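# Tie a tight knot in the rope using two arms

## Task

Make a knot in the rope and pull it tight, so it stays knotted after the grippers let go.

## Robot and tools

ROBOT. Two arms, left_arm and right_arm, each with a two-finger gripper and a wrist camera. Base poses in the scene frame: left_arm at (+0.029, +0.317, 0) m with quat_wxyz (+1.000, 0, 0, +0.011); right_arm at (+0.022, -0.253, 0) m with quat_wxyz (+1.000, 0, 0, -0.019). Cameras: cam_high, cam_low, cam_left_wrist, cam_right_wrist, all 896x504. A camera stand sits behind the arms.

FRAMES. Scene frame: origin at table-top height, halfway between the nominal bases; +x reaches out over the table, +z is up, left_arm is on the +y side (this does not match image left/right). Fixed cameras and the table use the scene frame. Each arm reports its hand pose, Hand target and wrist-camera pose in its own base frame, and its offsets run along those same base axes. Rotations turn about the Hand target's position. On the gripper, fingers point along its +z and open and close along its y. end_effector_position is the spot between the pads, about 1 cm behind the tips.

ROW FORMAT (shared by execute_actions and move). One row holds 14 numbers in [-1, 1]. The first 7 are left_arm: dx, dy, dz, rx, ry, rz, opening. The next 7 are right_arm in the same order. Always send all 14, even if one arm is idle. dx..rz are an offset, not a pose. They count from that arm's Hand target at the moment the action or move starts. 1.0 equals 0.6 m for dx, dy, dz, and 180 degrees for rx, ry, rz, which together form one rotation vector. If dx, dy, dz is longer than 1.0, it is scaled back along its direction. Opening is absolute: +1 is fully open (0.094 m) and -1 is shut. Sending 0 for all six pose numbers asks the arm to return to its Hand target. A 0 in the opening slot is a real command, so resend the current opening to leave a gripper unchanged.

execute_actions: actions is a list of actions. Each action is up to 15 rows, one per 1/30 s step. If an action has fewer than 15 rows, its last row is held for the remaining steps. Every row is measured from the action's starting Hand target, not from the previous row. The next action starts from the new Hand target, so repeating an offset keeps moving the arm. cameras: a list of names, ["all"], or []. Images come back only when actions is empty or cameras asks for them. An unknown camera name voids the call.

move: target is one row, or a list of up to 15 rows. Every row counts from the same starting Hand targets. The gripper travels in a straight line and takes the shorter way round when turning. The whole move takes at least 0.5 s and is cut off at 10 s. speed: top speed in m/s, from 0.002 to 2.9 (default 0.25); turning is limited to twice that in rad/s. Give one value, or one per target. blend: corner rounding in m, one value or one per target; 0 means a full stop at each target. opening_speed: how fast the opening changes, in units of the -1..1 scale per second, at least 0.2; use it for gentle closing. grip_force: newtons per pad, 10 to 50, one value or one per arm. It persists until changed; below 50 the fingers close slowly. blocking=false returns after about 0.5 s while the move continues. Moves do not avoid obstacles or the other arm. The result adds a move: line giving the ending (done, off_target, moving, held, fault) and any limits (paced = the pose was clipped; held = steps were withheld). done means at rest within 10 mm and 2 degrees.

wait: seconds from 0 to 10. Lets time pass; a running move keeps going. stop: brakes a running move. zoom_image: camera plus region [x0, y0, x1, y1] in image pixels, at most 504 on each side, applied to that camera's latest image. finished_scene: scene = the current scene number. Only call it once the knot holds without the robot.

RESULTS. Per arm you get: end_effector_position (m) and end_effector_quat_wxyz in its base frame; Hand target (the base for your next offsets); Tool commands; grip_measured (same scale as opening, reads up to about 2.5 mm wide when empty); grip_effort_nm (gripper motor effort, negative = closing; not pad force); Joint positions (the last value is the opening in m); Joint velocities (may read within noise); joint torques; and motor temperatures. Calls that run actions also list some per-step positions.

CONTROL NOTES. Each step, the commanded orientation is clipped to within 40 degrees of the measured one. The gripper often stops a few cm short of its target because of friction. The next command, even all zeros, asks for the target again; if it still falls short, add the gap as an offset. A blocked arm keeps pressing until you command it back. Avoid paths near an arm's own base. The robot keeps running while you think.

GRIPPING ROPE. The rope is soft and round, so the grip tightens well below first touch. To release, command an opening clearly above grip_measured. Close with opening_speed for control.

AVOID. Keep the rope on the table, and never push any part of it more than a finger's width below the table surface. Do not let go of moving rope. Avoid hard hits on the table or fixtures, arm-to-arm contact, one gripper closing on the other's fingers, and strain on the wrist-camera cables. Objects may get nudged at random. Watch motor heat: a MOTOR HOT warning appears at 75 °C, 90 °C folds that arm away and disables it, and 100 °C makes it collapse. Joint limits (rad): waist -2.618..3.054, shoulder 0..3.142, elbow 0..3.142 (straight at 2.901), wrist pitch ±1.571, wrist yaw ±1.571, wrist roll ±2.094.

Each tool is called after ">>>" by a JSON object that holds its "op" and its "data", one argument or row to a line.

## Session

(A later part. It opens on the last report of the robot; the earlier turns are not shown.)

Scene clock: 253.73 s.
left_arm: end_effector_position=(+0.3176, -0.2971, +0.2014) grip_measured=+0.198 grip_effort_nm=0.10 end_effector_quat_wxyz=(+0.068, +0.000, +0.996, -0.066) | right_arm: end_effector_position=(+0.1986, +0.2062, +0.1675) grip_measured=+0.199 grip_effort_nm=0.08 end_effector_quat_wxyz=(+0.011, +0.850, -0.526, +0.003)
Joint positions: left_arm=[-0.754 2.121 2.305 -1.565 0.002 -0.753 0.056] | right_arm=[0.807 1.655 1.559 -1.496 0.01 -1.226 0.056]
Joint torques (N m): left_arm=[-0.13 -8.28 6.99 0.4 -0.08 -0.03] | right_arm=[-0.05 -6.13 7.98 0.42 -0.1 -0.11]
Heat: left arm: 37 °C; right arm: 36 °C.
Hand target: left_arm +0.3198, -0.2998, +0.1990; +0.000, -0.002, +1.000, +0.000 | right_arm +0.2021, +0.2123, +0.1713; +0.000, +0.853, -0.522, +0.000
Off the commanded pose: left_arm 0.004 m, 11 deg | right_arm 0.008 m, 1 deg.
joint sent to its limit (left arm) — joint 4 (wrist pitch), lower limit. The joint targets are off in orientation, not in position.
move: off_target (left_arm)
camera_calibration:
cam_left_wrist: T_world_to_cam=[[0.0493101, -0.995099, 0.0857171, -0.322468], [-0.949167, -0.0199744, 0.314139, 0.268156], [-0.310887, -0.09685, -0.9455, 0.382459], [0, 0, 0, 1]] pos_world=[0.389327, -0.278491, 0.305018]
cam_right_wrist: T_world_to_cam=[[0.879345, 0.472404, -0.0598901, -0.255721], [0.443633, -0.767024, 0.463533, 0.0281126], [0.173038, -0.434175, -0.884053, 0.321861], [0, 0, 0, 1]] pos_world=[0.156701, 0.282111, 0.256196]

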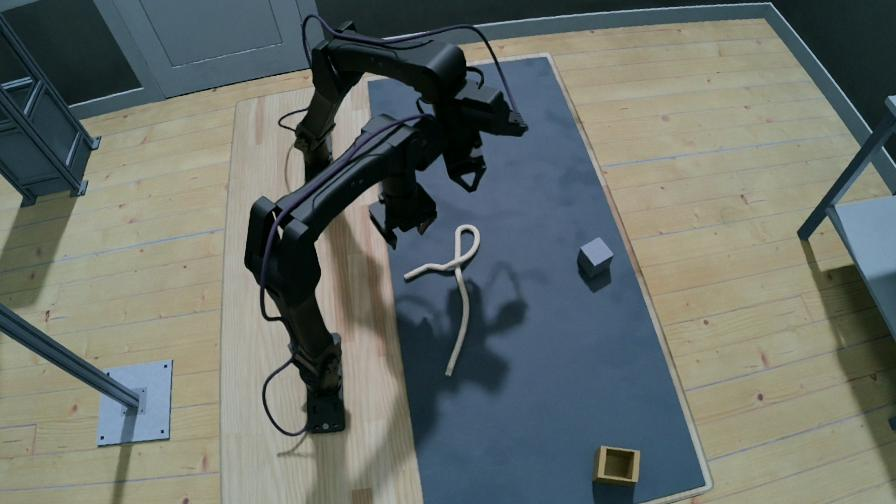

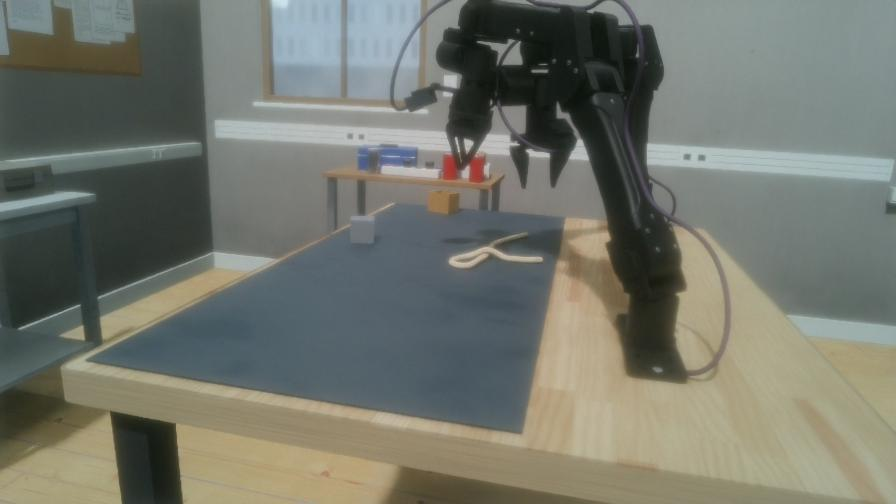

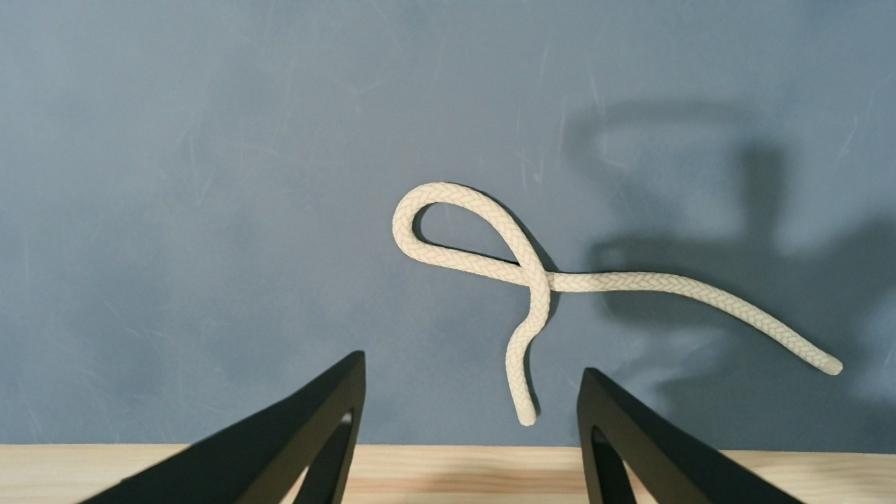

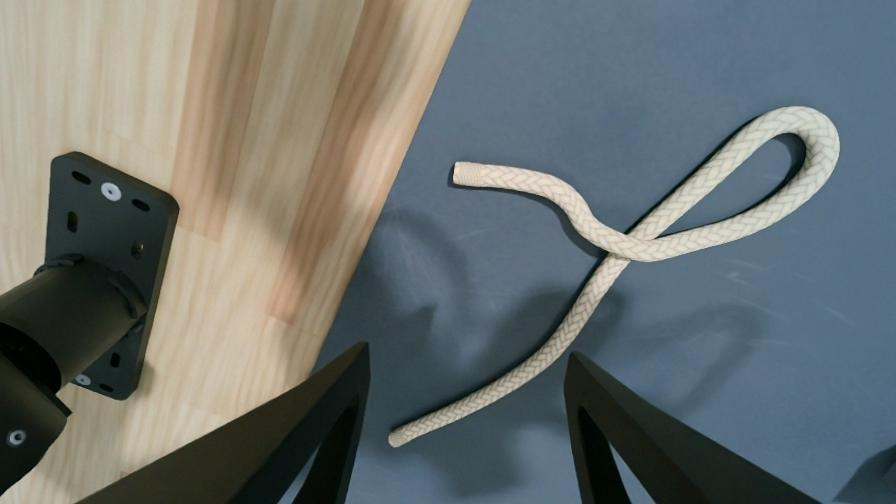

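>>> {"op": "move", "data": {
  "target": [
    [-0.008,0.026,-0.22,0,0,-0.144,0.2,0.024,0.009,-0.18,0,0,-0.028,0.2],
    [-0.008,0.026,-0.32,0,0,-0.144,0.2,0.024,0.009,-0.268,0,0,-0.028,0.2],
    [-0.008,0.026,-0.32,0,0,-0.144,-0.95,0.024,0.009,-0.268,0,0,-0.028,-0.95]
  ],
  "speed": 0.12,
  "cameras": ["all"]
}}

Scene clock: 282.50 s.
left_arm: end_effector_position=(+0.3119, -0.2887, +0.1251) grip_measured=+0.198 grip_effort_nm=0.09 end_effector_quat_wxyz=(+0.024, +0.130, +0.991, -0.025) | right_arm: end_effector_position=(+0.2109, +0.2149, +0.1022) grip_measured=+0.199 grip_effort_nm=0.07 end_effector_quat_wxyz=(+0.000, +0.840, -0.543, +0.005)
Joint positions: left_arm=[-0.744 2.121 2.005 -1.387 0.013 -0.482 0.056] | right_arm=[0.797 1.685 1.333 -1.216 0.01 -1.197 0.056]
Joint torques (N m): left_arm=[0.02 -10.09 5.68 0.26 0 -0.01] | right_arm=[-0.54 -6.41 5.04 0.57 -0.11 0.06]
Heat: left arm: 37 °C; right arm: 35 °C.
Hand target: left_arm +0.3121, -0.2888, +0.1256; +0.025, +0.129, +0.991, -0.025 (not the last commanded pose) | right_arm +0.2120, +0.2159, +0.0972; +0.000, +0.837, -0.548, +0.000 (not the last commanded pose)
Tool commands: left_gripper/opening=+0.2 right_gripper/opening=+0.2
Off the commanded pose: left_arm 0.118 m, 11 deg | right_arm 0.092 m, 2 deg.
move: held (left_arm; a check stopped the path), off_target (right_arm; braked when a check withheld steps of left_arm); path passed 0 of 3 targets; target 3's new opening was not sent; limits=held
pose unreachable (left arm): on one or more control steps of this call, first in action 0 (counted from 0), this arm could not follow its commanded pose, so it was not sent that pose on those steps. It may still have moved: this result reports where it is.
cause: moving toward the commanded pose would bring a part of the arm too close to another arm (this arm's wrist (the part past joint 4) and the right arm's wrist (the part past joint 4), 9 mm apart when this arm was first held).
camera_calibration:
cam_left_wrist: T_world_to_cam=[[-0.206486, -0.978427, -0.00671393, -0.211103], [-0.902242, 0.187744, 0.388215, 0.323023], [-0.37858, 0.0862186, -0.921544, 0.380356], [0, 0, 0, 1]] pos_world=[0.39185, -0.299988, 0.223695]
cam_right_wrist: T_world_to_cam=[[0.897754, 0.438925, -0.0371776, -0.273643], [0.405805, -0.791268, 0.457404, 0.0734681], [0.171349, -0.425723, -0.888482, 0.264771], [0, 0, 0, 1]] pos_world=[0.170483, 0.290961, 0.191466]

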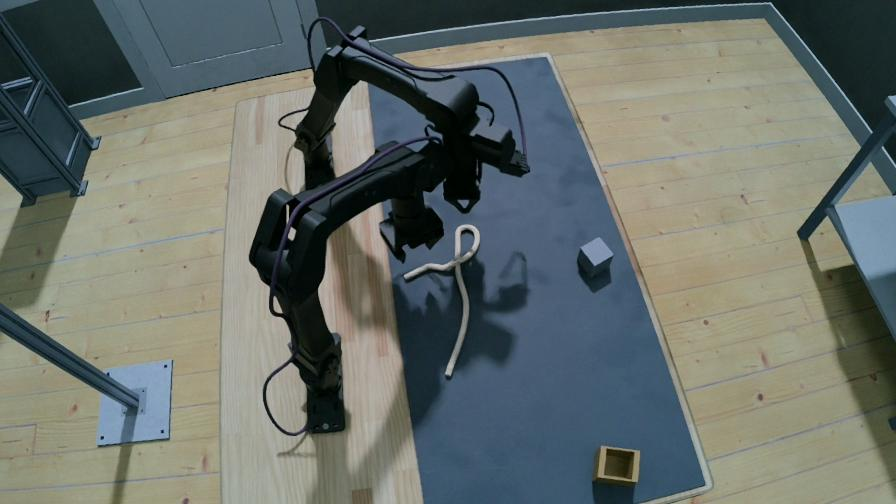

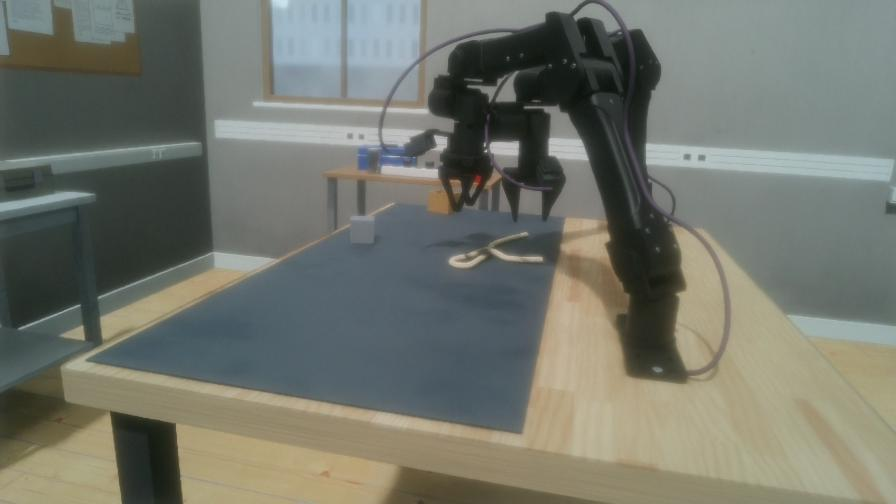

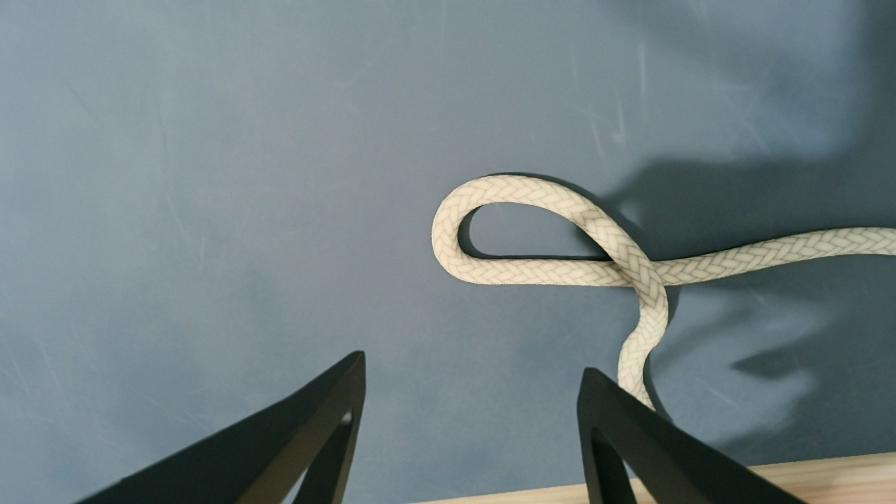

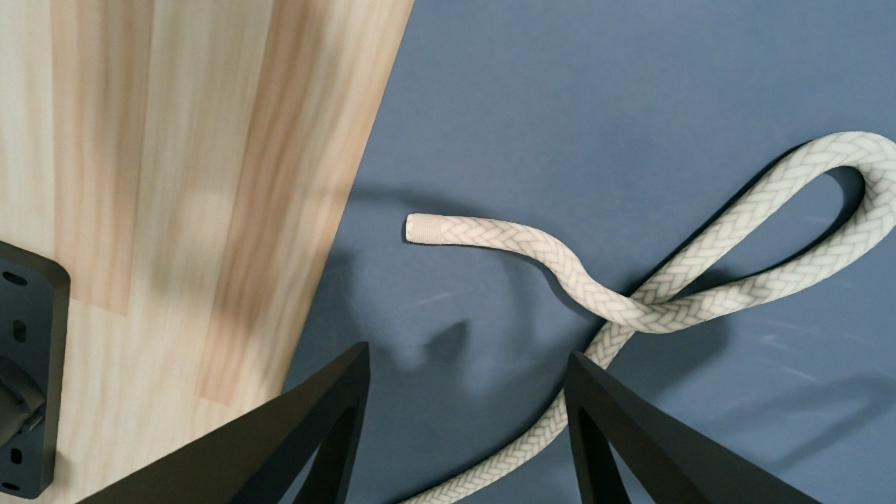

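>>> {"op": "move", "data": {
  "target": [
    [0,0,0,0,0,0,0.2,0,0,0.1,0,0,0,0.2],
    [0,0,0,0,0,0,0.2,0,-0.3,0.17,0,0,-0.2,0.2],
    [0,0,0,0,0,0,0.2,0,-0.63,0.17,0,0,-0.45,0.2]
  ],
  "blend": [0.05,0.05,0]
}}

>>> {"op": "move", "data": {
  "target": [
    [0.003,0.008,-0.1,0,0,-0.06,0.2,0,0,0,0,0,0,0.2],
    [0.003,0.008,-0.202,0,0,-0.06,0.2,0,0,0,0,0,0,0.2],
    [0.003,0.008,-0.202,0,0,-0.06,-0.9,0,0,0,0,0,0,0.2]
  ],
  "speed": 0.12,
  "cameras": ["all"]
}}

Scene clock: 311.30 s.
left_arm: end_effector_position=(+0.3119, -0.2887, +0.1251) grip_measured=+0.198 grip_effort_nm=0.09 end_effector_quat_wxyz=(+0.024, +0.130, +0.991, -0.025) | right_arm: end_effector_position=(+0.2114, +0.2142, +0.1049) grip_measured=+0.199 grip_effort_nm=0.07 end_effector_quat_wxyz=(+0.001, +0.840, -0.543, +0.007)
Joint positions: left_arm=[-0.744 2.121 2.005 -1.387 0.013 -0.482 0.056] | right_arm=[0.797 1.684 1.343 -1.228 0.014 -1.197 0.056]
Joint torques (N m): left_arm=[0.03 -10.13 5.64 0.25 -0.01 -0.03] | right_arm=[-0.02 -7.3 5.48 0.46 -0.03 -0.02]
Heat: left arm: 38 °C; right arm: 35 °C.
Hand target: left_arm +0.3121, -0.2888, +0.1256; +0.025, +0.129, +0.991, -0.025 | right_arm +0.2107, +0.2147, +0.1039; +0.001, +0.840, -0.543, +0.005 (not the last commanded pose)
Off the commanded pose: left_arm 0.000 m, 0 deg | right_arm 0.388 m, 82 deg.
move: held (right_arm; a check stopped the path); path passed 0 of 3 targets; blend cut to 0.03 m at target 1; limits=held
pose unreachable (right arm): on one or more control steps of this call, first in action 0 (counted from 0), this arm could not follow its commanded pose, so it was not sent that pose on those steps. It may still have moved: this result reports where it is.
cause: moving toward the commanded pose would bring a part of the arm too close to another arm (this arm's wrist (the part past joint 4) and the left arm's wrist (the part past joint 4), 14 mm apart when this arm was first held).

Scene clock: 311.83 s.
left_arm: end_effector_position=(+0.3093, -0.2868, +0.1145) grip_measured=+0.198 grip_effort_nm=0.09 end_effector_quat_wxyz=(+0.016, +0.141, +0.990, -0.020) | right_arm: end_effector_position=(+0.2114, +0.2142, +0.1049) grip_measured=+0.199 grip_effort_nm=0.07 end_effector_quat_wxyz=(+0.001, +0.840, -0.543, +0.007)
Joint positions: left_arm=[-0.744 2.122 1.966 -1.366 0.015 -0.461 0.056] | right_arm=[0.797 1.684 1.343 -1.228 0.014 -1.197 0.056]
Joint torques (N m): left_arm=[0.08 -10.37 5.78 0.24 -0.03 -0.01] | right_arm=[-0.06 -7.24 5.56 0.42 -0.05 -0.01]
Heat: left arm: 38 °C; right arm: 35 °C.
Hand target: left_arm +0.3102, -0.2875, +0.1163; +0.019, +0.140, +0.990, -0.022 (not the last commanded pose) | right_arm +0.2107, +0.2147, +0.1039; +0.001, +0.840, -0.543, +0.005
Tool commands: left_gripper/opening=+0.2 right_gripper/opening=+0.2
Off the commanded pose: left_arm 0.110 m, 9 deg | right_arm 0.001 m, 0 deg.
move: held (left_arm; a check stopped the path); path passed 0 of 3 targets; target 3's new opening was not sent; limits=held
pose unreachable (left arm): on one or more control steps of this call, first in action 0 (counted from 0), this arm could not follow its commanded pose, so it was not sent that pose on those steps. It may still have moved: this result reports where it is.
cause: moving toward the commanded pose would bring a part of the arm too close to another arm (this arm's wrist (the part past joint 4) and the right arm's wrist (the part past joint 4), 4 mm apart when this arm was first held).
camera_calibration:
cam_left_wrist: T_world_to_cam=[[-0.227898, -0.973563, -0.0154146, -0.200746], [-0.892479, 0.202535, 0.403064, 0.324001], [-0.389286, 0.105615, -0.915042, 0.377549], [0, 0, 0, 1]] pos_world=[0.390389, -0.300935, 0.211786]
cam_right_wrist: T_world_to_cam=[[0.898002, 0.438425, -0.0370884, -0.273613], [0.404492, -0.789441, 0.461703, 0.0709577], [0.173143, -0.429612, -0.886259, 0.266939], [0, 0, 0, 1]] pos_world=[0.170785, 0.290656, 0.193668]

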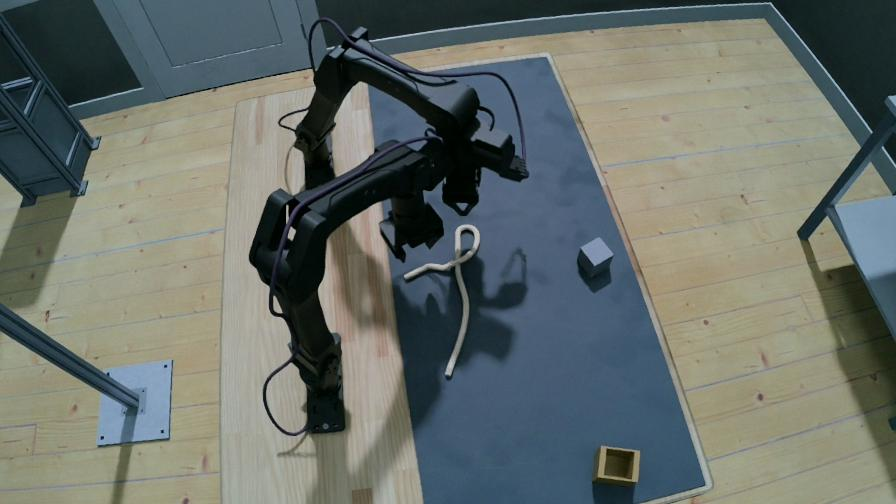

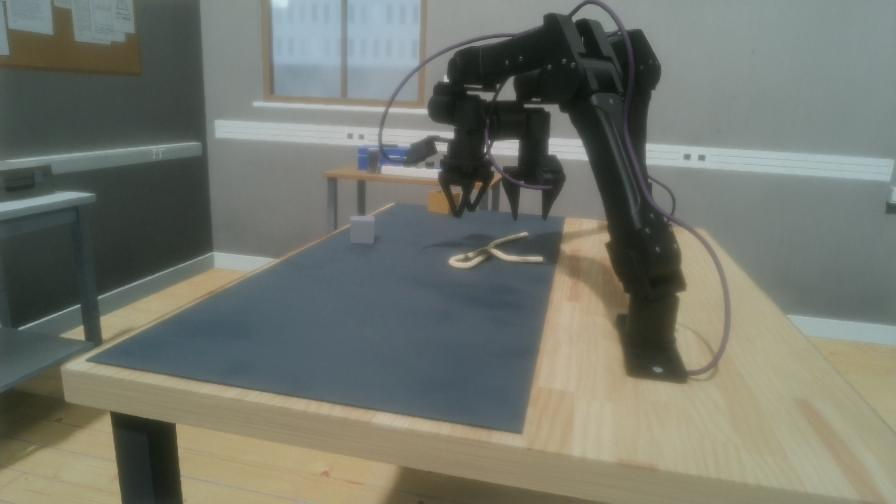

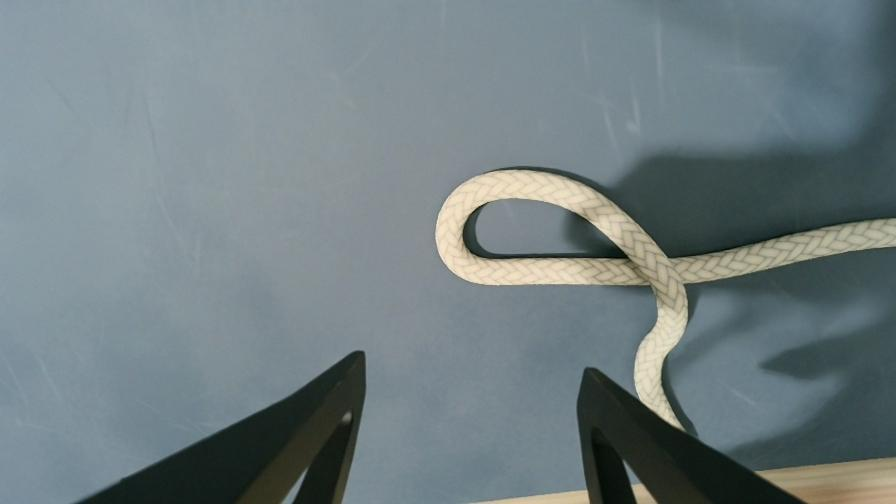

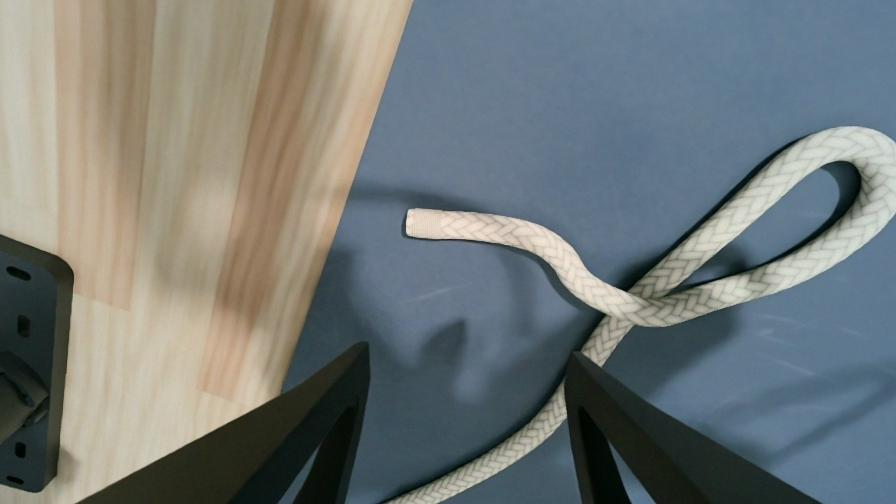

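>>> {"op": "move", "data": {
  "target": [
    [0.08,0.1,0.03,0,0,0,0.2,-0.03,-0.12,0.02,0,0,0,0.2],
    [0.08,0.1,0.1,0,0,0,0.2,0,-0.55,0.15,0,0,-0.45,0.2]
  ],
  "cameras": []
}}

>>> {"op": "move", "data": {
  "target": [
    [-0.077,-0.091,-0.18,0,0,-0.03,0.2,0,0,0,0,0,0,0.2],
    [-0.077,-0.091,-0.288,0,0,-0.03,0.2,0,0,0,0,0,0,0.2],
    [-0.077,-0.091,-0.288,0,0,-0.03,-0.9,0,0,0,0,0,0,0.2]
  ],
  "speed": 0.15,
  "cameras": ["all"]
}}

Scene clock: 327.50 s.
left_arm: end_effector_position=(+0.3583, -0.2258, +0.1653) grip_measured=+0.198 grip_effort_nm=0.10 end_effector_quat_wxyz=(+0.029, +0.137, +0.990, -0.026) | right_arm: end_effector_position=(+0.2100, -0.1163, +0.1896) grip_measured=+0.199 grip_effort_nm=0.07 end_effector_quat_wxyz=(+0.001, -0.290, +0.957, -0.015)
Joint positions: left_arm=[-0.555 2.15 2.214 -1.561 0.023 -0.281 0.056] | right_arm=[-0.495 1.455 1.452 -1.545 0.02 -1.084 0.056]
Joint torques (N m): left_arm=[-0.16 -11 7.04 0.17 -0.03 0.05] | right_arm=[-0.24 -4.07 7.84 0.26 -0.1 0.01]
Heat: left arm: 41 °C; right arm: 35 °C.
Hand target: left_arm +0.3583, -0.2276, +0.1763; +0.019, +0.140, +0.990, -0.022 | right_arm +0.2108, -0.1154, +0.1940; -0.004, -0.286, +0.958, -0.003
Off the commanded pose: left_arm 0.011 m, 1 deg | right_arm 0.004 m, 2 deg.
joint sent to its limit (left arm) — joint 4 (wrist pitch), lower limit. The joint targets are off in orientation, not in position.
joint sent to its limit (right arm) — joint 4 (wrist pitch), lower limit. The joint targets still meet the commanded pose.
move: off_target (left_arm)
No camera images: "cameras" was empty.

Scene clock: 330.73 s.
left_arm: end_effector_position=(+0.3142, -0.2825, +0.0143) grip_measured=-0.818 grip_effort_nm=-1.01 end_effector_quat_wxyz=(+0.024, +0.188, +0.982, -0.028) | right_arm: end_effector_position=(+0.2099, -0.1162, +0.1896) grip_measured=+0.199 grip_effort_nm=0.07 end_effector_quat_wxyz=(+0.001, -0.290, +0.957, -0.015)
Joint positions: left_arm=[-0.725 2.15 1.606 -0.957 0.023 -0.348 0.009] | right_arm=[-0.495 1.455 1.452 -1.546 0.02 -1.083 0.056]
Joint torques (N m): left_arm=[-0.34 -8.66 4.63 0.41 -0.05 -0.07] | right_arm=[-0.31 -4.07 7.9 0.26 -0.11 0.05]
Heat: left arm: 40 °C; right arm: 36 °C.
Hand target: left_arm +0.3122, -0.2821, +0.0036; +0.018, +0.187, +0.982, -0.023 | right_arm +0.2108, -0.1153, +0.1940; -0.004, -0.286, +0.958, -0.003
Off the commanded pose: left_arm 0.011 m, 1 deg | right_arm 0.005 m, 1 deg.
joint sent to its limit (right arm) — joint 4 (wrist pitch), lower limit. The joint targets still meet the commanded pose.
move: off_target (left_arm); target 3's new opening was sent with left_arm's hand 0.011 m and 1 deg from that target
camera_calibration:
cam_left_wrist: T_world_to_cam=[[-0.318577, -0.947888, -0.00413373, -0.161407], [-0.875502, 0.292572, 0.384574, 0.388228], [-0.363324, 0.126136, -0.923085, 0.284986], [0, 0, 0, 1]] pos_world=[0.392017, -0.302527, 0.113097]
cam_right_wrist: T_world_to_cam=[[0.580443, -0.814177, -0.0142393, -0.207601], [-0.720146, -0.521412, 0.457732, 0.0395362], [-0.380099, -0.255433, -0.888976, 0.337234], [0, 0, 0, 1]] pos_world=[0.277155, -0.0622689, 0.27874]

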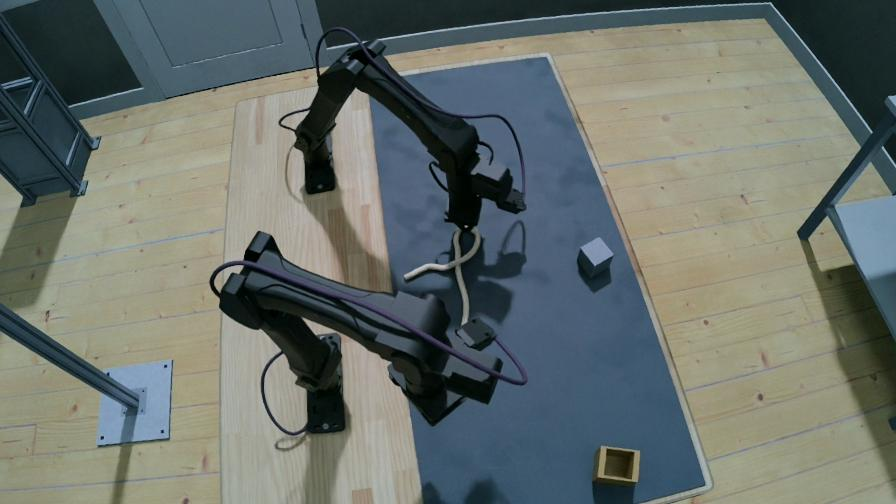

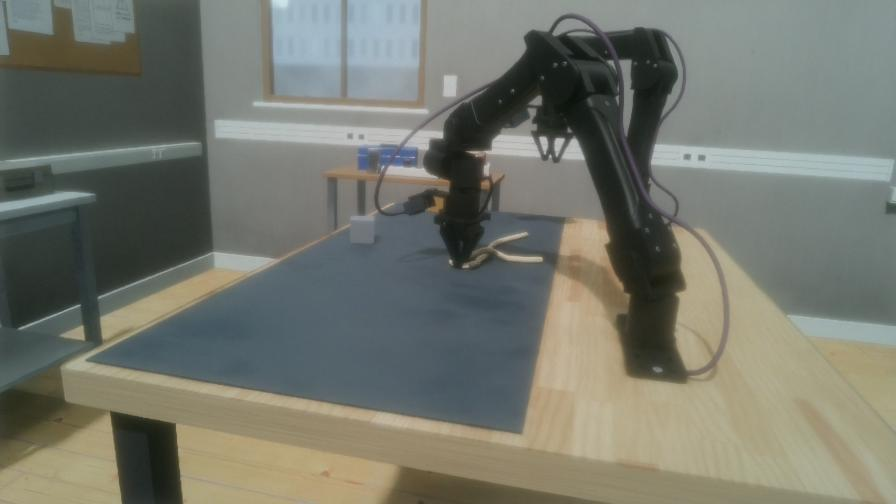

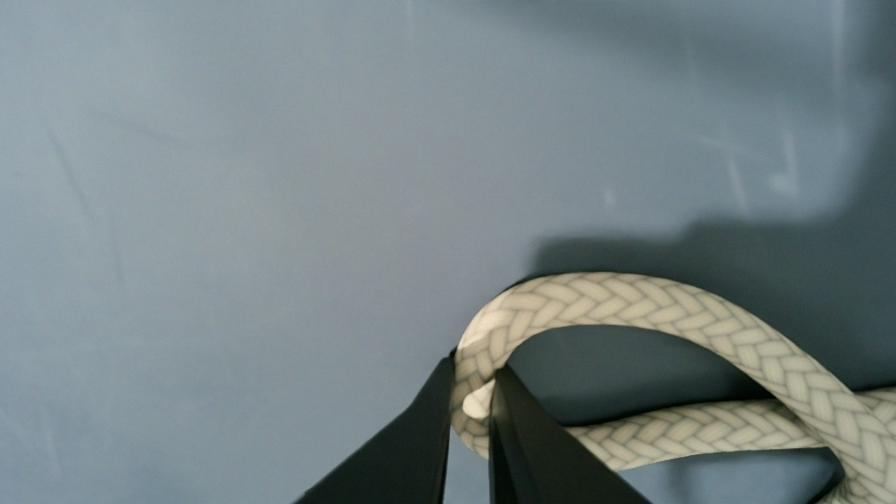

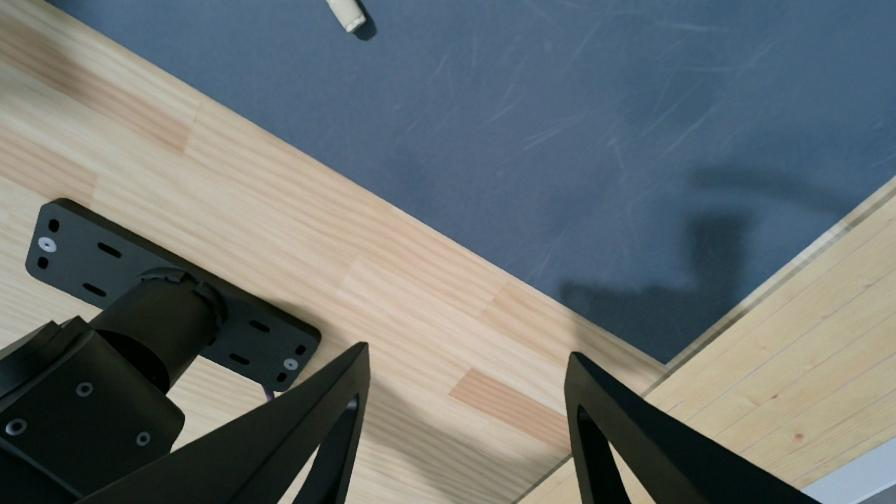

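>>> {"op": "move", "data": {
  "target": [
    [-0.03,0.01,0.1,0,0,0.08,-0.9,0,0,0,0,0,0,0.2],
    [-0.15,-0.02,0.1,0,0,0.25,-0.9,0,0,0,0,0,0,0.2],
    [-0.225,-0.12,0.07,0,0,0.4,-0.9,0,0,0,0,0,0,0.2],
    [-0.225,-0.125,0.025,0,0,0.4,-0.9,0,0,0,0,0,0,0.2]
  ],
  "speed": 0.15,
  "blend": [0.02,0.03,0.01,0],
  "cameras": ["all"]
}}

>>> {"op": "zoom_image", "data": {
  "camera": "cam_high",
  "region": [370, 190, 530, 400]
}}

Scene clock: 356.33 s.
left_arm: end_effector_position=(+0.1771, -0.3622, +0.0276) grip_measured=-0.818 grip_effort_nm=-1.02 end_effector_quat_wxyz=(+0.018, -0.424, +0.905, -0.021) | right_arm: end_effector_position=(+0.2099, -0.1162, +0.1896) grip_measured=+0.199 grip_effort_nm=0.08 end_effector_quat_wxyz=(+0.001, -0.290, +0.957, -0.015)
Joint positions: left_arm=[-1.135 2.089 1.567 -1.008 -0.037 -2.011 0.009] | right_arm=[-0.495 1.455 1.452 -1.546 0.02 -1.083 0.056]
Joint torques (N m): left_arm=[-0.18 -8.44 4.62 0.19 -0.24 -0.1] | right_arm=[-0.29 -3.99 7.9 0.29 -0.09 0.04]
Heat: left arm: 41 °C; right arm: 36 °C.
Hand target: left_arm +0.1770, -0.3571, +0.0185; +0.028, -0.426, +0.904, -0.007 | right_arm +0.2108, -0.1153, +0.1940; -0.004, -0.286, +0.958, -0.003
Off the commanded pose: left_arm 0.010 m, 2 deg | right_arm 0.005 m, 1 deg.
joint sent to its limit (right arm) — joint 4 (wrist pitch), lower limit. The joint targets still meet the commanded pose.
move: done
camera_calibration:
cam_left_wrist: T_world_to_cam=[[0.801133, -0.598485, 0.00105679, -0.352467], [-0.542433, -0.725353, 0.423827, -0.142398], [-0.252888, -0.340115, -0.905742, 0.0687278], [0, 0, 0, 1]] pos_world=[0.222512, -0.290859, 0.122974]
cam_right_wrist: T_world_to_cam=[[0.580443, -0.814177, -0.0142393, -0.207601], [-0.720146, -0.521412, 0.457732, 0.0395362], [-0.380099, -0.255433, -0.888976, 0.337234], [0, 0, 0, 1]] pos_world=[0.277155, -0.0622689, 0.27874]

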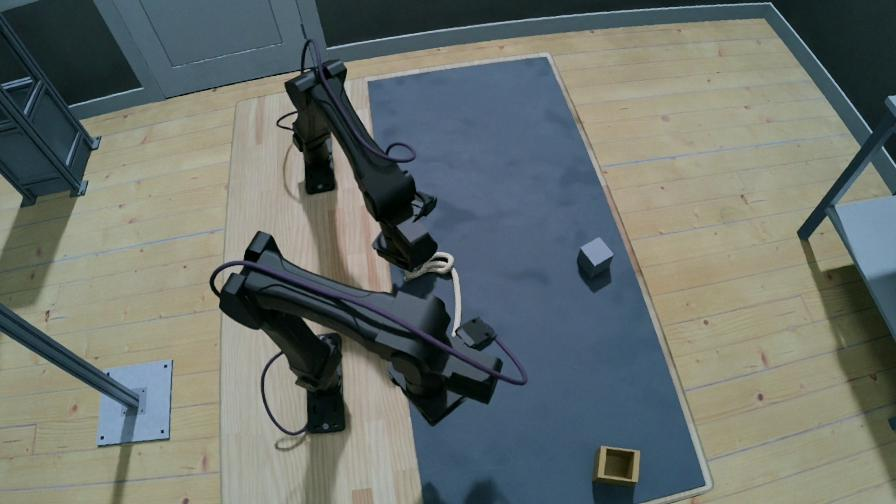

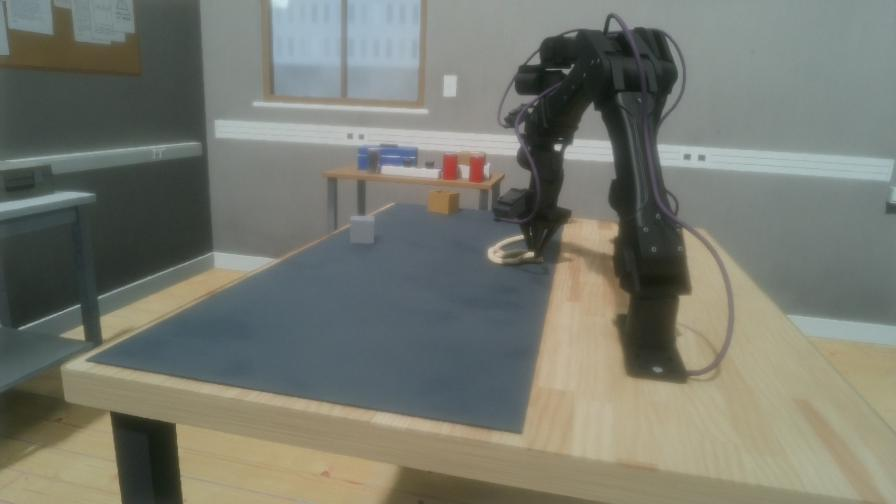

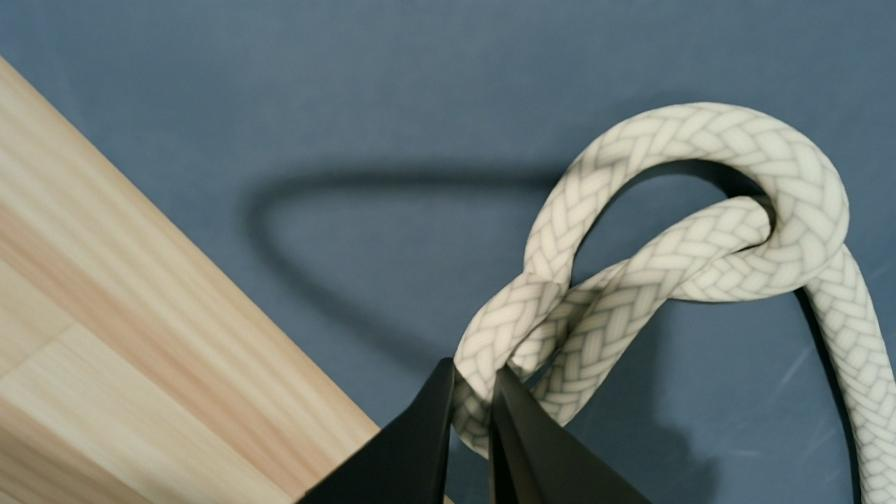

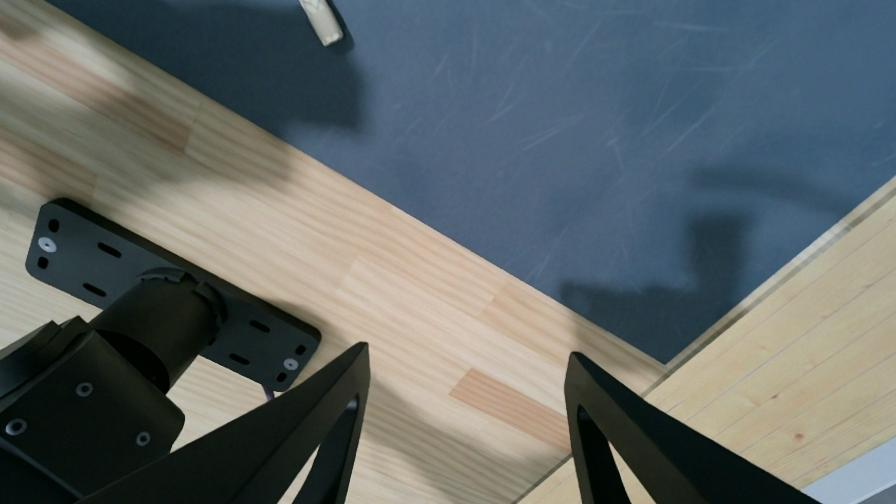

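Scaled by 2.400 from the camera's 896x504 image, which has a finer 1280x720 frame.

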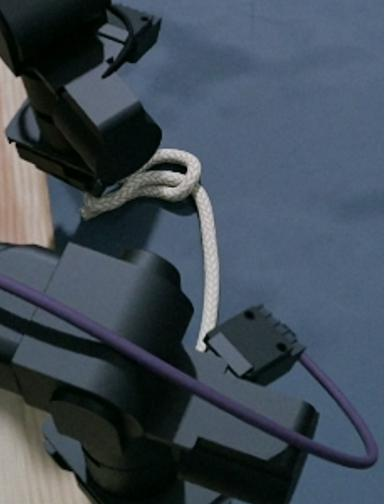

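>>> {"op": "move", "data": {
  "target": [
    [0.005,-0.03,0.05,0,0,0,-0.9,0,-0.12,0,0,0,0,0.2],
    [0.03,-0.13,0.04,0,0,0,-0.9,0,-0.12,0,0,0,0,0.2],
    [0.03,-0.13,-0.012,0,0,0,-0.9,0,-0.12,0,0,0,0,0.2],
    [0.03,-0.13,-0.012,0,0,0,-0.4,0,-0.12,0,0,0,0,0.2],
    [0.03,-0.13,0.15,0,0,0,-0.4,0,-0.12,0,0,0,0,0.2],
    [0.12,0,0.29,0,0,0,0.1,0,-0.12,0,0,0,0,0.2]
  ],
  "speed": 0.15,
  "cameras": ["all"]
}}

>>> {"op": "zoom_image", "data": {
  "camera": "cam_high",
  "region": [370, 190, 530, 400]
}}

Scene clock: 426.87 s.
left_arm: end_effector_position=(+0.2529, -0.3656, +0.1876) grip_measured=+0.099 grip_effort_nm=0.10 end_effector_quat_wxyz=(+0.033, -0.426, +0.900, -0.084) | right_arm: end_effector_position=(+0.2086, -0.1869, +0.1898) grip_measured=+0.199 grip_effort_nm=0.07 end_effector_quat_wxyz=(-0.005, -0.281, +0.960, -0.010)
Joint positions: left_arm=[-0.984 2.165 2.319 -1.548 -0.041 -1.864 0.052] | right_arm=[-0.722 1.617 1.608 -1.552 0.019 -1.292 0.056]
Joint torques (N m): left_arm=[-0.17 -11.86 4.41 0.25 -0.18 0.07] | right_arm=[-0.2 -5.74 7.87 0.31 -0.08 -0.15]
Heat: left arm: 41 °C; right arm: 37 °C.
Hand target: left_arm +0.2490, -0.3571, +0.1925; +0.028, -0.426, +0.904, -0.007 | right_arm +0.2108, -0.1873, +0.1940; -0.004, -0.286, +0.958, -0.003
Off the commanded pose: left_arm 0.011 m, 9 deg | right_arm 0.005 m, 1 deg.
joint sent to its limit (left arm) — joint 4 (wrist pitch), lower limit. The joint targets are off in orientation, not in position.
joint sent to its limit (right arm) — joint 4 (wrist pitch), lower limit. The joint targets still meet the commanded pose.
move: off_target (left_arm); target 4's new opening was sent with left_arm's hand 0.012 m and 2 deg from that target; target 6's new opening was sent with left_arm's hand 0.011 m and 9 deg from that target
camera_calibration:
cam_left_wrist: T_world_to_cam=[[0.798862, -0.587989, 0.126842, -0.434652], [-0.574289, -0.682831, 0.45159, -0.153178], [-0.178918, -0.433602, -0.883163, 0.174407], [0, 0, 0, 1]] pos_world=[0.290463, -0.284542, 0.278335]
cam_right_wrist: T_world_to_cam=[[0.565421, -0.824344, -0.0275006, -0.260578], [-0.723021, -0.511417, 0.464428, 0.00277655], [-0.396913, -0.242714, -0.885184, 0.324017], [0, 0, 0, 1]] pos_world=[0.27795, -0.134743, 0.278359]

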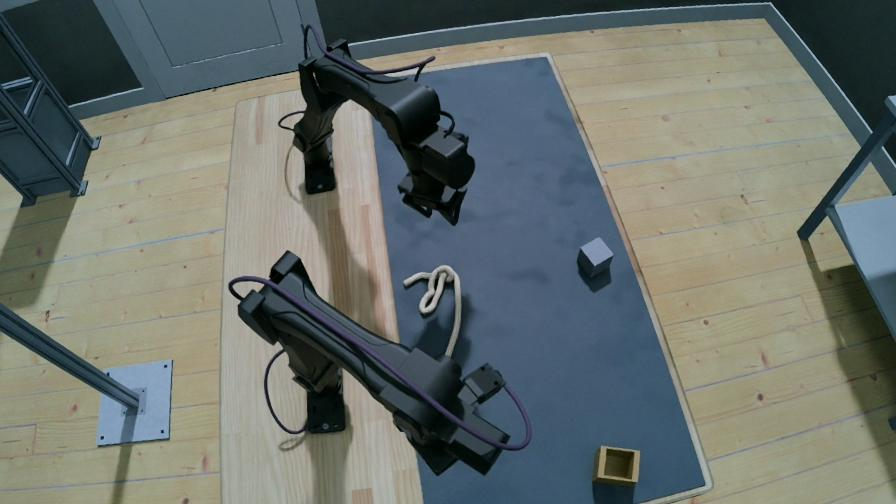

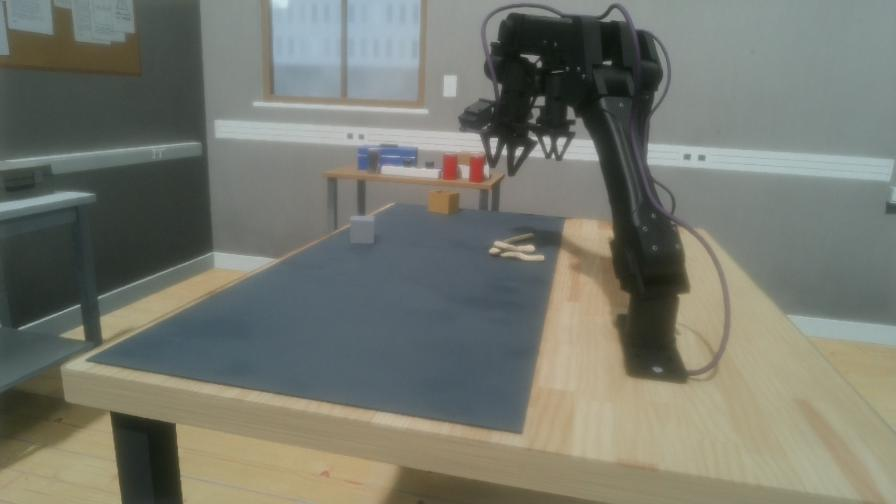

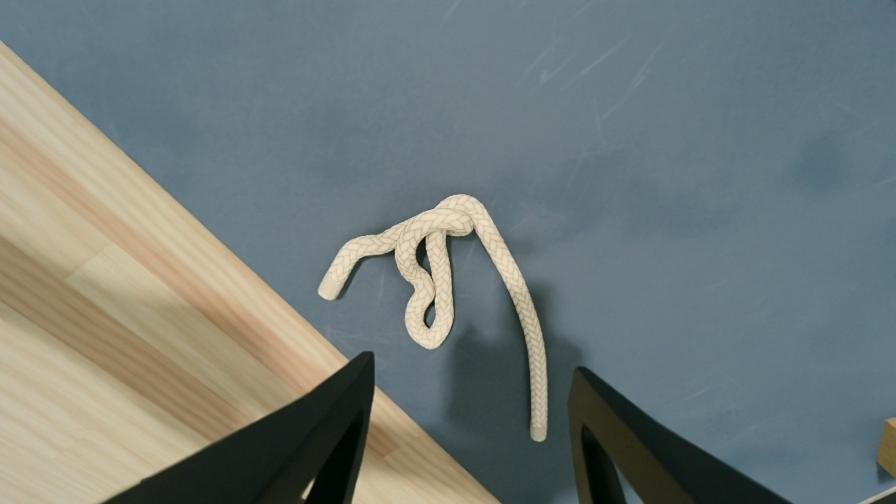

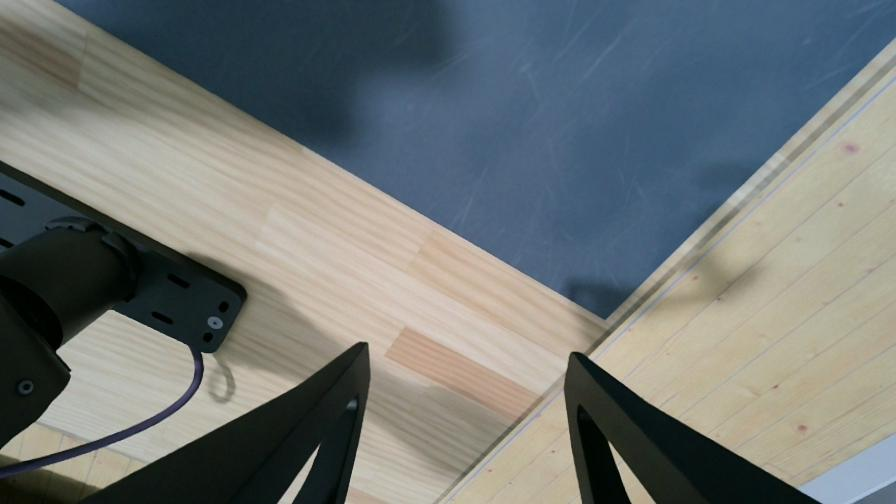

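Scaled by 2.400 from the camera's 896x504 image, which has a finer 1280x720 frame.

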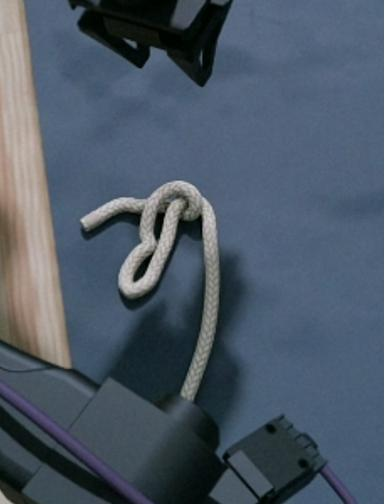

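>>> {"op": "move", "data": {
  "target": [
    [-0.1,-0.17,-0.12,0,0,-0.541,0.1,0,0,0,0,0,0,0.2],
    [-0.1,-0.17,-0.313,0,0,-0.541,0.1,0,0,0,0,0,0,0.2],
    [-0.1,-0.17,-0.313,0,0,-0.541,-0.9,0,0,0,0,0,0,0.2]
  ],
  "speed": 0.15,
  "cameras": ["cam_left_wrist"]
}}

Scene clock: 473.63 s.
left_arm: end_effector_position=(+0.1919, -0.4618, +0.0233) grip_measured=-0.898 grip_effort_nm=-0.09 end_effector_quat_wxyz=(+0.024, +0.395, +0.918, -0.038) | right_arm: end_effector_position=(+0.2086, -0.1869, +0.1898) grip_measured=+0.199 grip_effort_nm=0.08 end_effector_quat_wxyz=(-0.005, -0.281, +0.960, -0.010)
Joint positions: left_arm=[-1.171 2.468 2.187 -1.203 0.021 -0.36 0.005] | right_arm=[-0.722 1.617 1.608 -1.552 0.019 -1.292 0.056]
Joint torques (N m): left_arm=[-0.39 -10.13 4.53 0.45 -0.04 0.07] | right_arm=[-0.23 -5.78 7.92 0.3 -0.09 -0.15]
Heat: left arm: 42 °C; right arm: 38 °C.
Hand target: left_arm +0.1891, -0.4591, +0.0047; +0.013, +0.398, +0.917, -0.026 | right_arm +0.2108, -0.1873, +0.1940; -0.004, -0.286, +0.958, -0.003
Off the commanded pose: left_arm 0.019 m, 2 deg | right_arm 0.005 m, 1 deg.
joint sent to its limit (right arm) — joint 4 (wrist pitch), lower limit. The joint targets still meet the commanded pose.
move: off_target (left_arm); target 3's new opening was sent with left_arm's hand 0.020 m and 2 deg from that target
camera_calibration:
cam_left_wrist: T_world_to_cam=[[-0.687674, -0.726017, 0.00193619, -0.197175], [-0.673887, 0.639285, 0.370392, 0.451854], [-0.270149, 0.253404, -0.928873, 0.312621], [0, 0, 0, 1]] pos_world=[0.253361, -0.511235, 0.123404]
Images, in order (width x height): cam_left_wrist 896x504.

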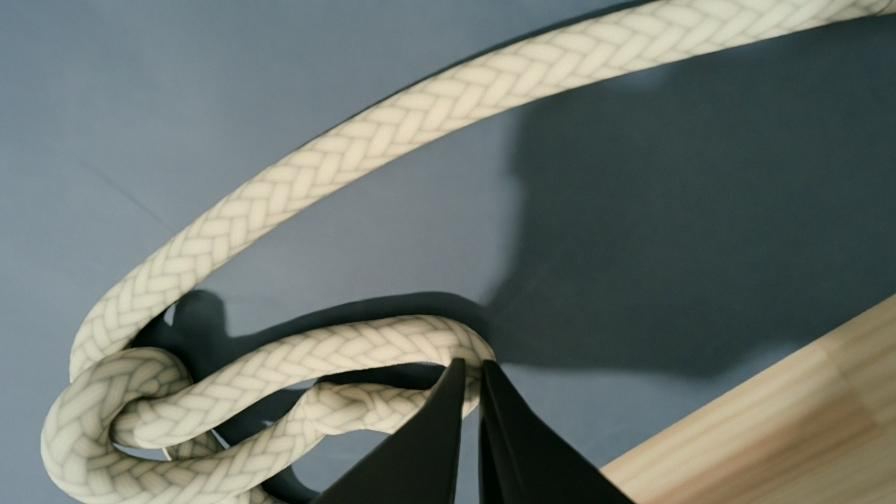

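>>> {"op": "move", "data": {
  "target": [
    [0,0,0.02,0,0,0,-0.1,0,0,0,0,0,0,0.2],
    [0,0,-0.019,0,0,0,-0.1,0,0,0,0,0,0,0.2],
    [0,0,-0.019,0,0,0,-0.9,0,0,0,0,0,0,0.2]
  ],
  "speed": 0.12,
  "cameras": ["cam_left_wrist"]
}}

Scene clock: 484.27 s.
left_arm: end_effector_position=(+0.1927, -0.4583, +0.0122) grip_measured=-0.797 grip_effort_nm=-1.02 end_effector_quat_wxyz=(+0.022, +0.394, +0.918, -0.031) | right_arm: end_effector_position=(+0.2086, -0.1869, +0.1898) grip_measured=+0.199 grip_effort_nm=0.07 end_effector_quat_wxyz=(-0.005, -0.281, +0.960, -0.010)
Joint positions: left_arm=[-1.169 2.474 2.154 -1.177 0.015 -0.359 0.01] | right_arm=[-0.722 1.617 1.608 -1.552 0.019 -1.292 0.056]
Joint torques (N m): left_arm=[-0.47 -10.21 4.44 0.53 0.07 0.04] | right_arm=[-0.21 -5.82 7.94 0.32 -0.1 -0.14]
Heat: left arm: 42 °C; right arm: 38 °C.
Hand target: left_arm +0.1891, -0.4591, -0.0067; +0.013, +0.398, +0.917, -0.026 | right_arm +0.2108, -0.1873, +0.1940; -0.004, -0.286, +0.958, -0.003
Off the commanded pose: left_arm 0.019 m, 1 deg | right_arm 0.005 m, 1 deg.
joint sent to its limit (right arm) — joint 4 (wrist pitch), lower limit. The joint targets still meet the commanded pose.
move: off_target (left_arm); target 3's new opening was sent with left_arm's hand 0.019 m and 1 deg from that target
camera_calibration:
cam_left_wrist: T_world_to_cam=[[-0.686477, -0.727099, -0.00881813, -0.194692], [-0.675236, 0.632918, 0.378777, 0.451551], [-0.269827, 0.265976, -0.925446, 0.30726], [0, 0, 0, 1]] pos_world=[0.254159, -0.509078, 0.111599]
Images, in order (width x height): cam_left_wrist 896x504.

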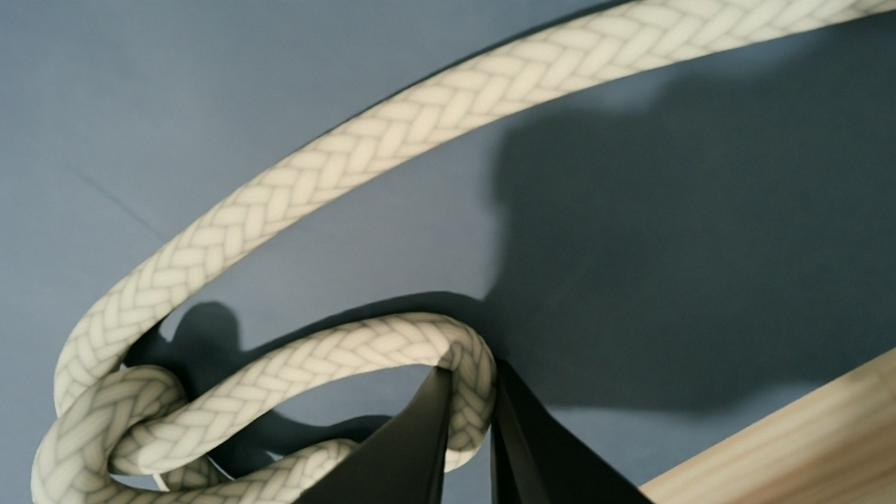

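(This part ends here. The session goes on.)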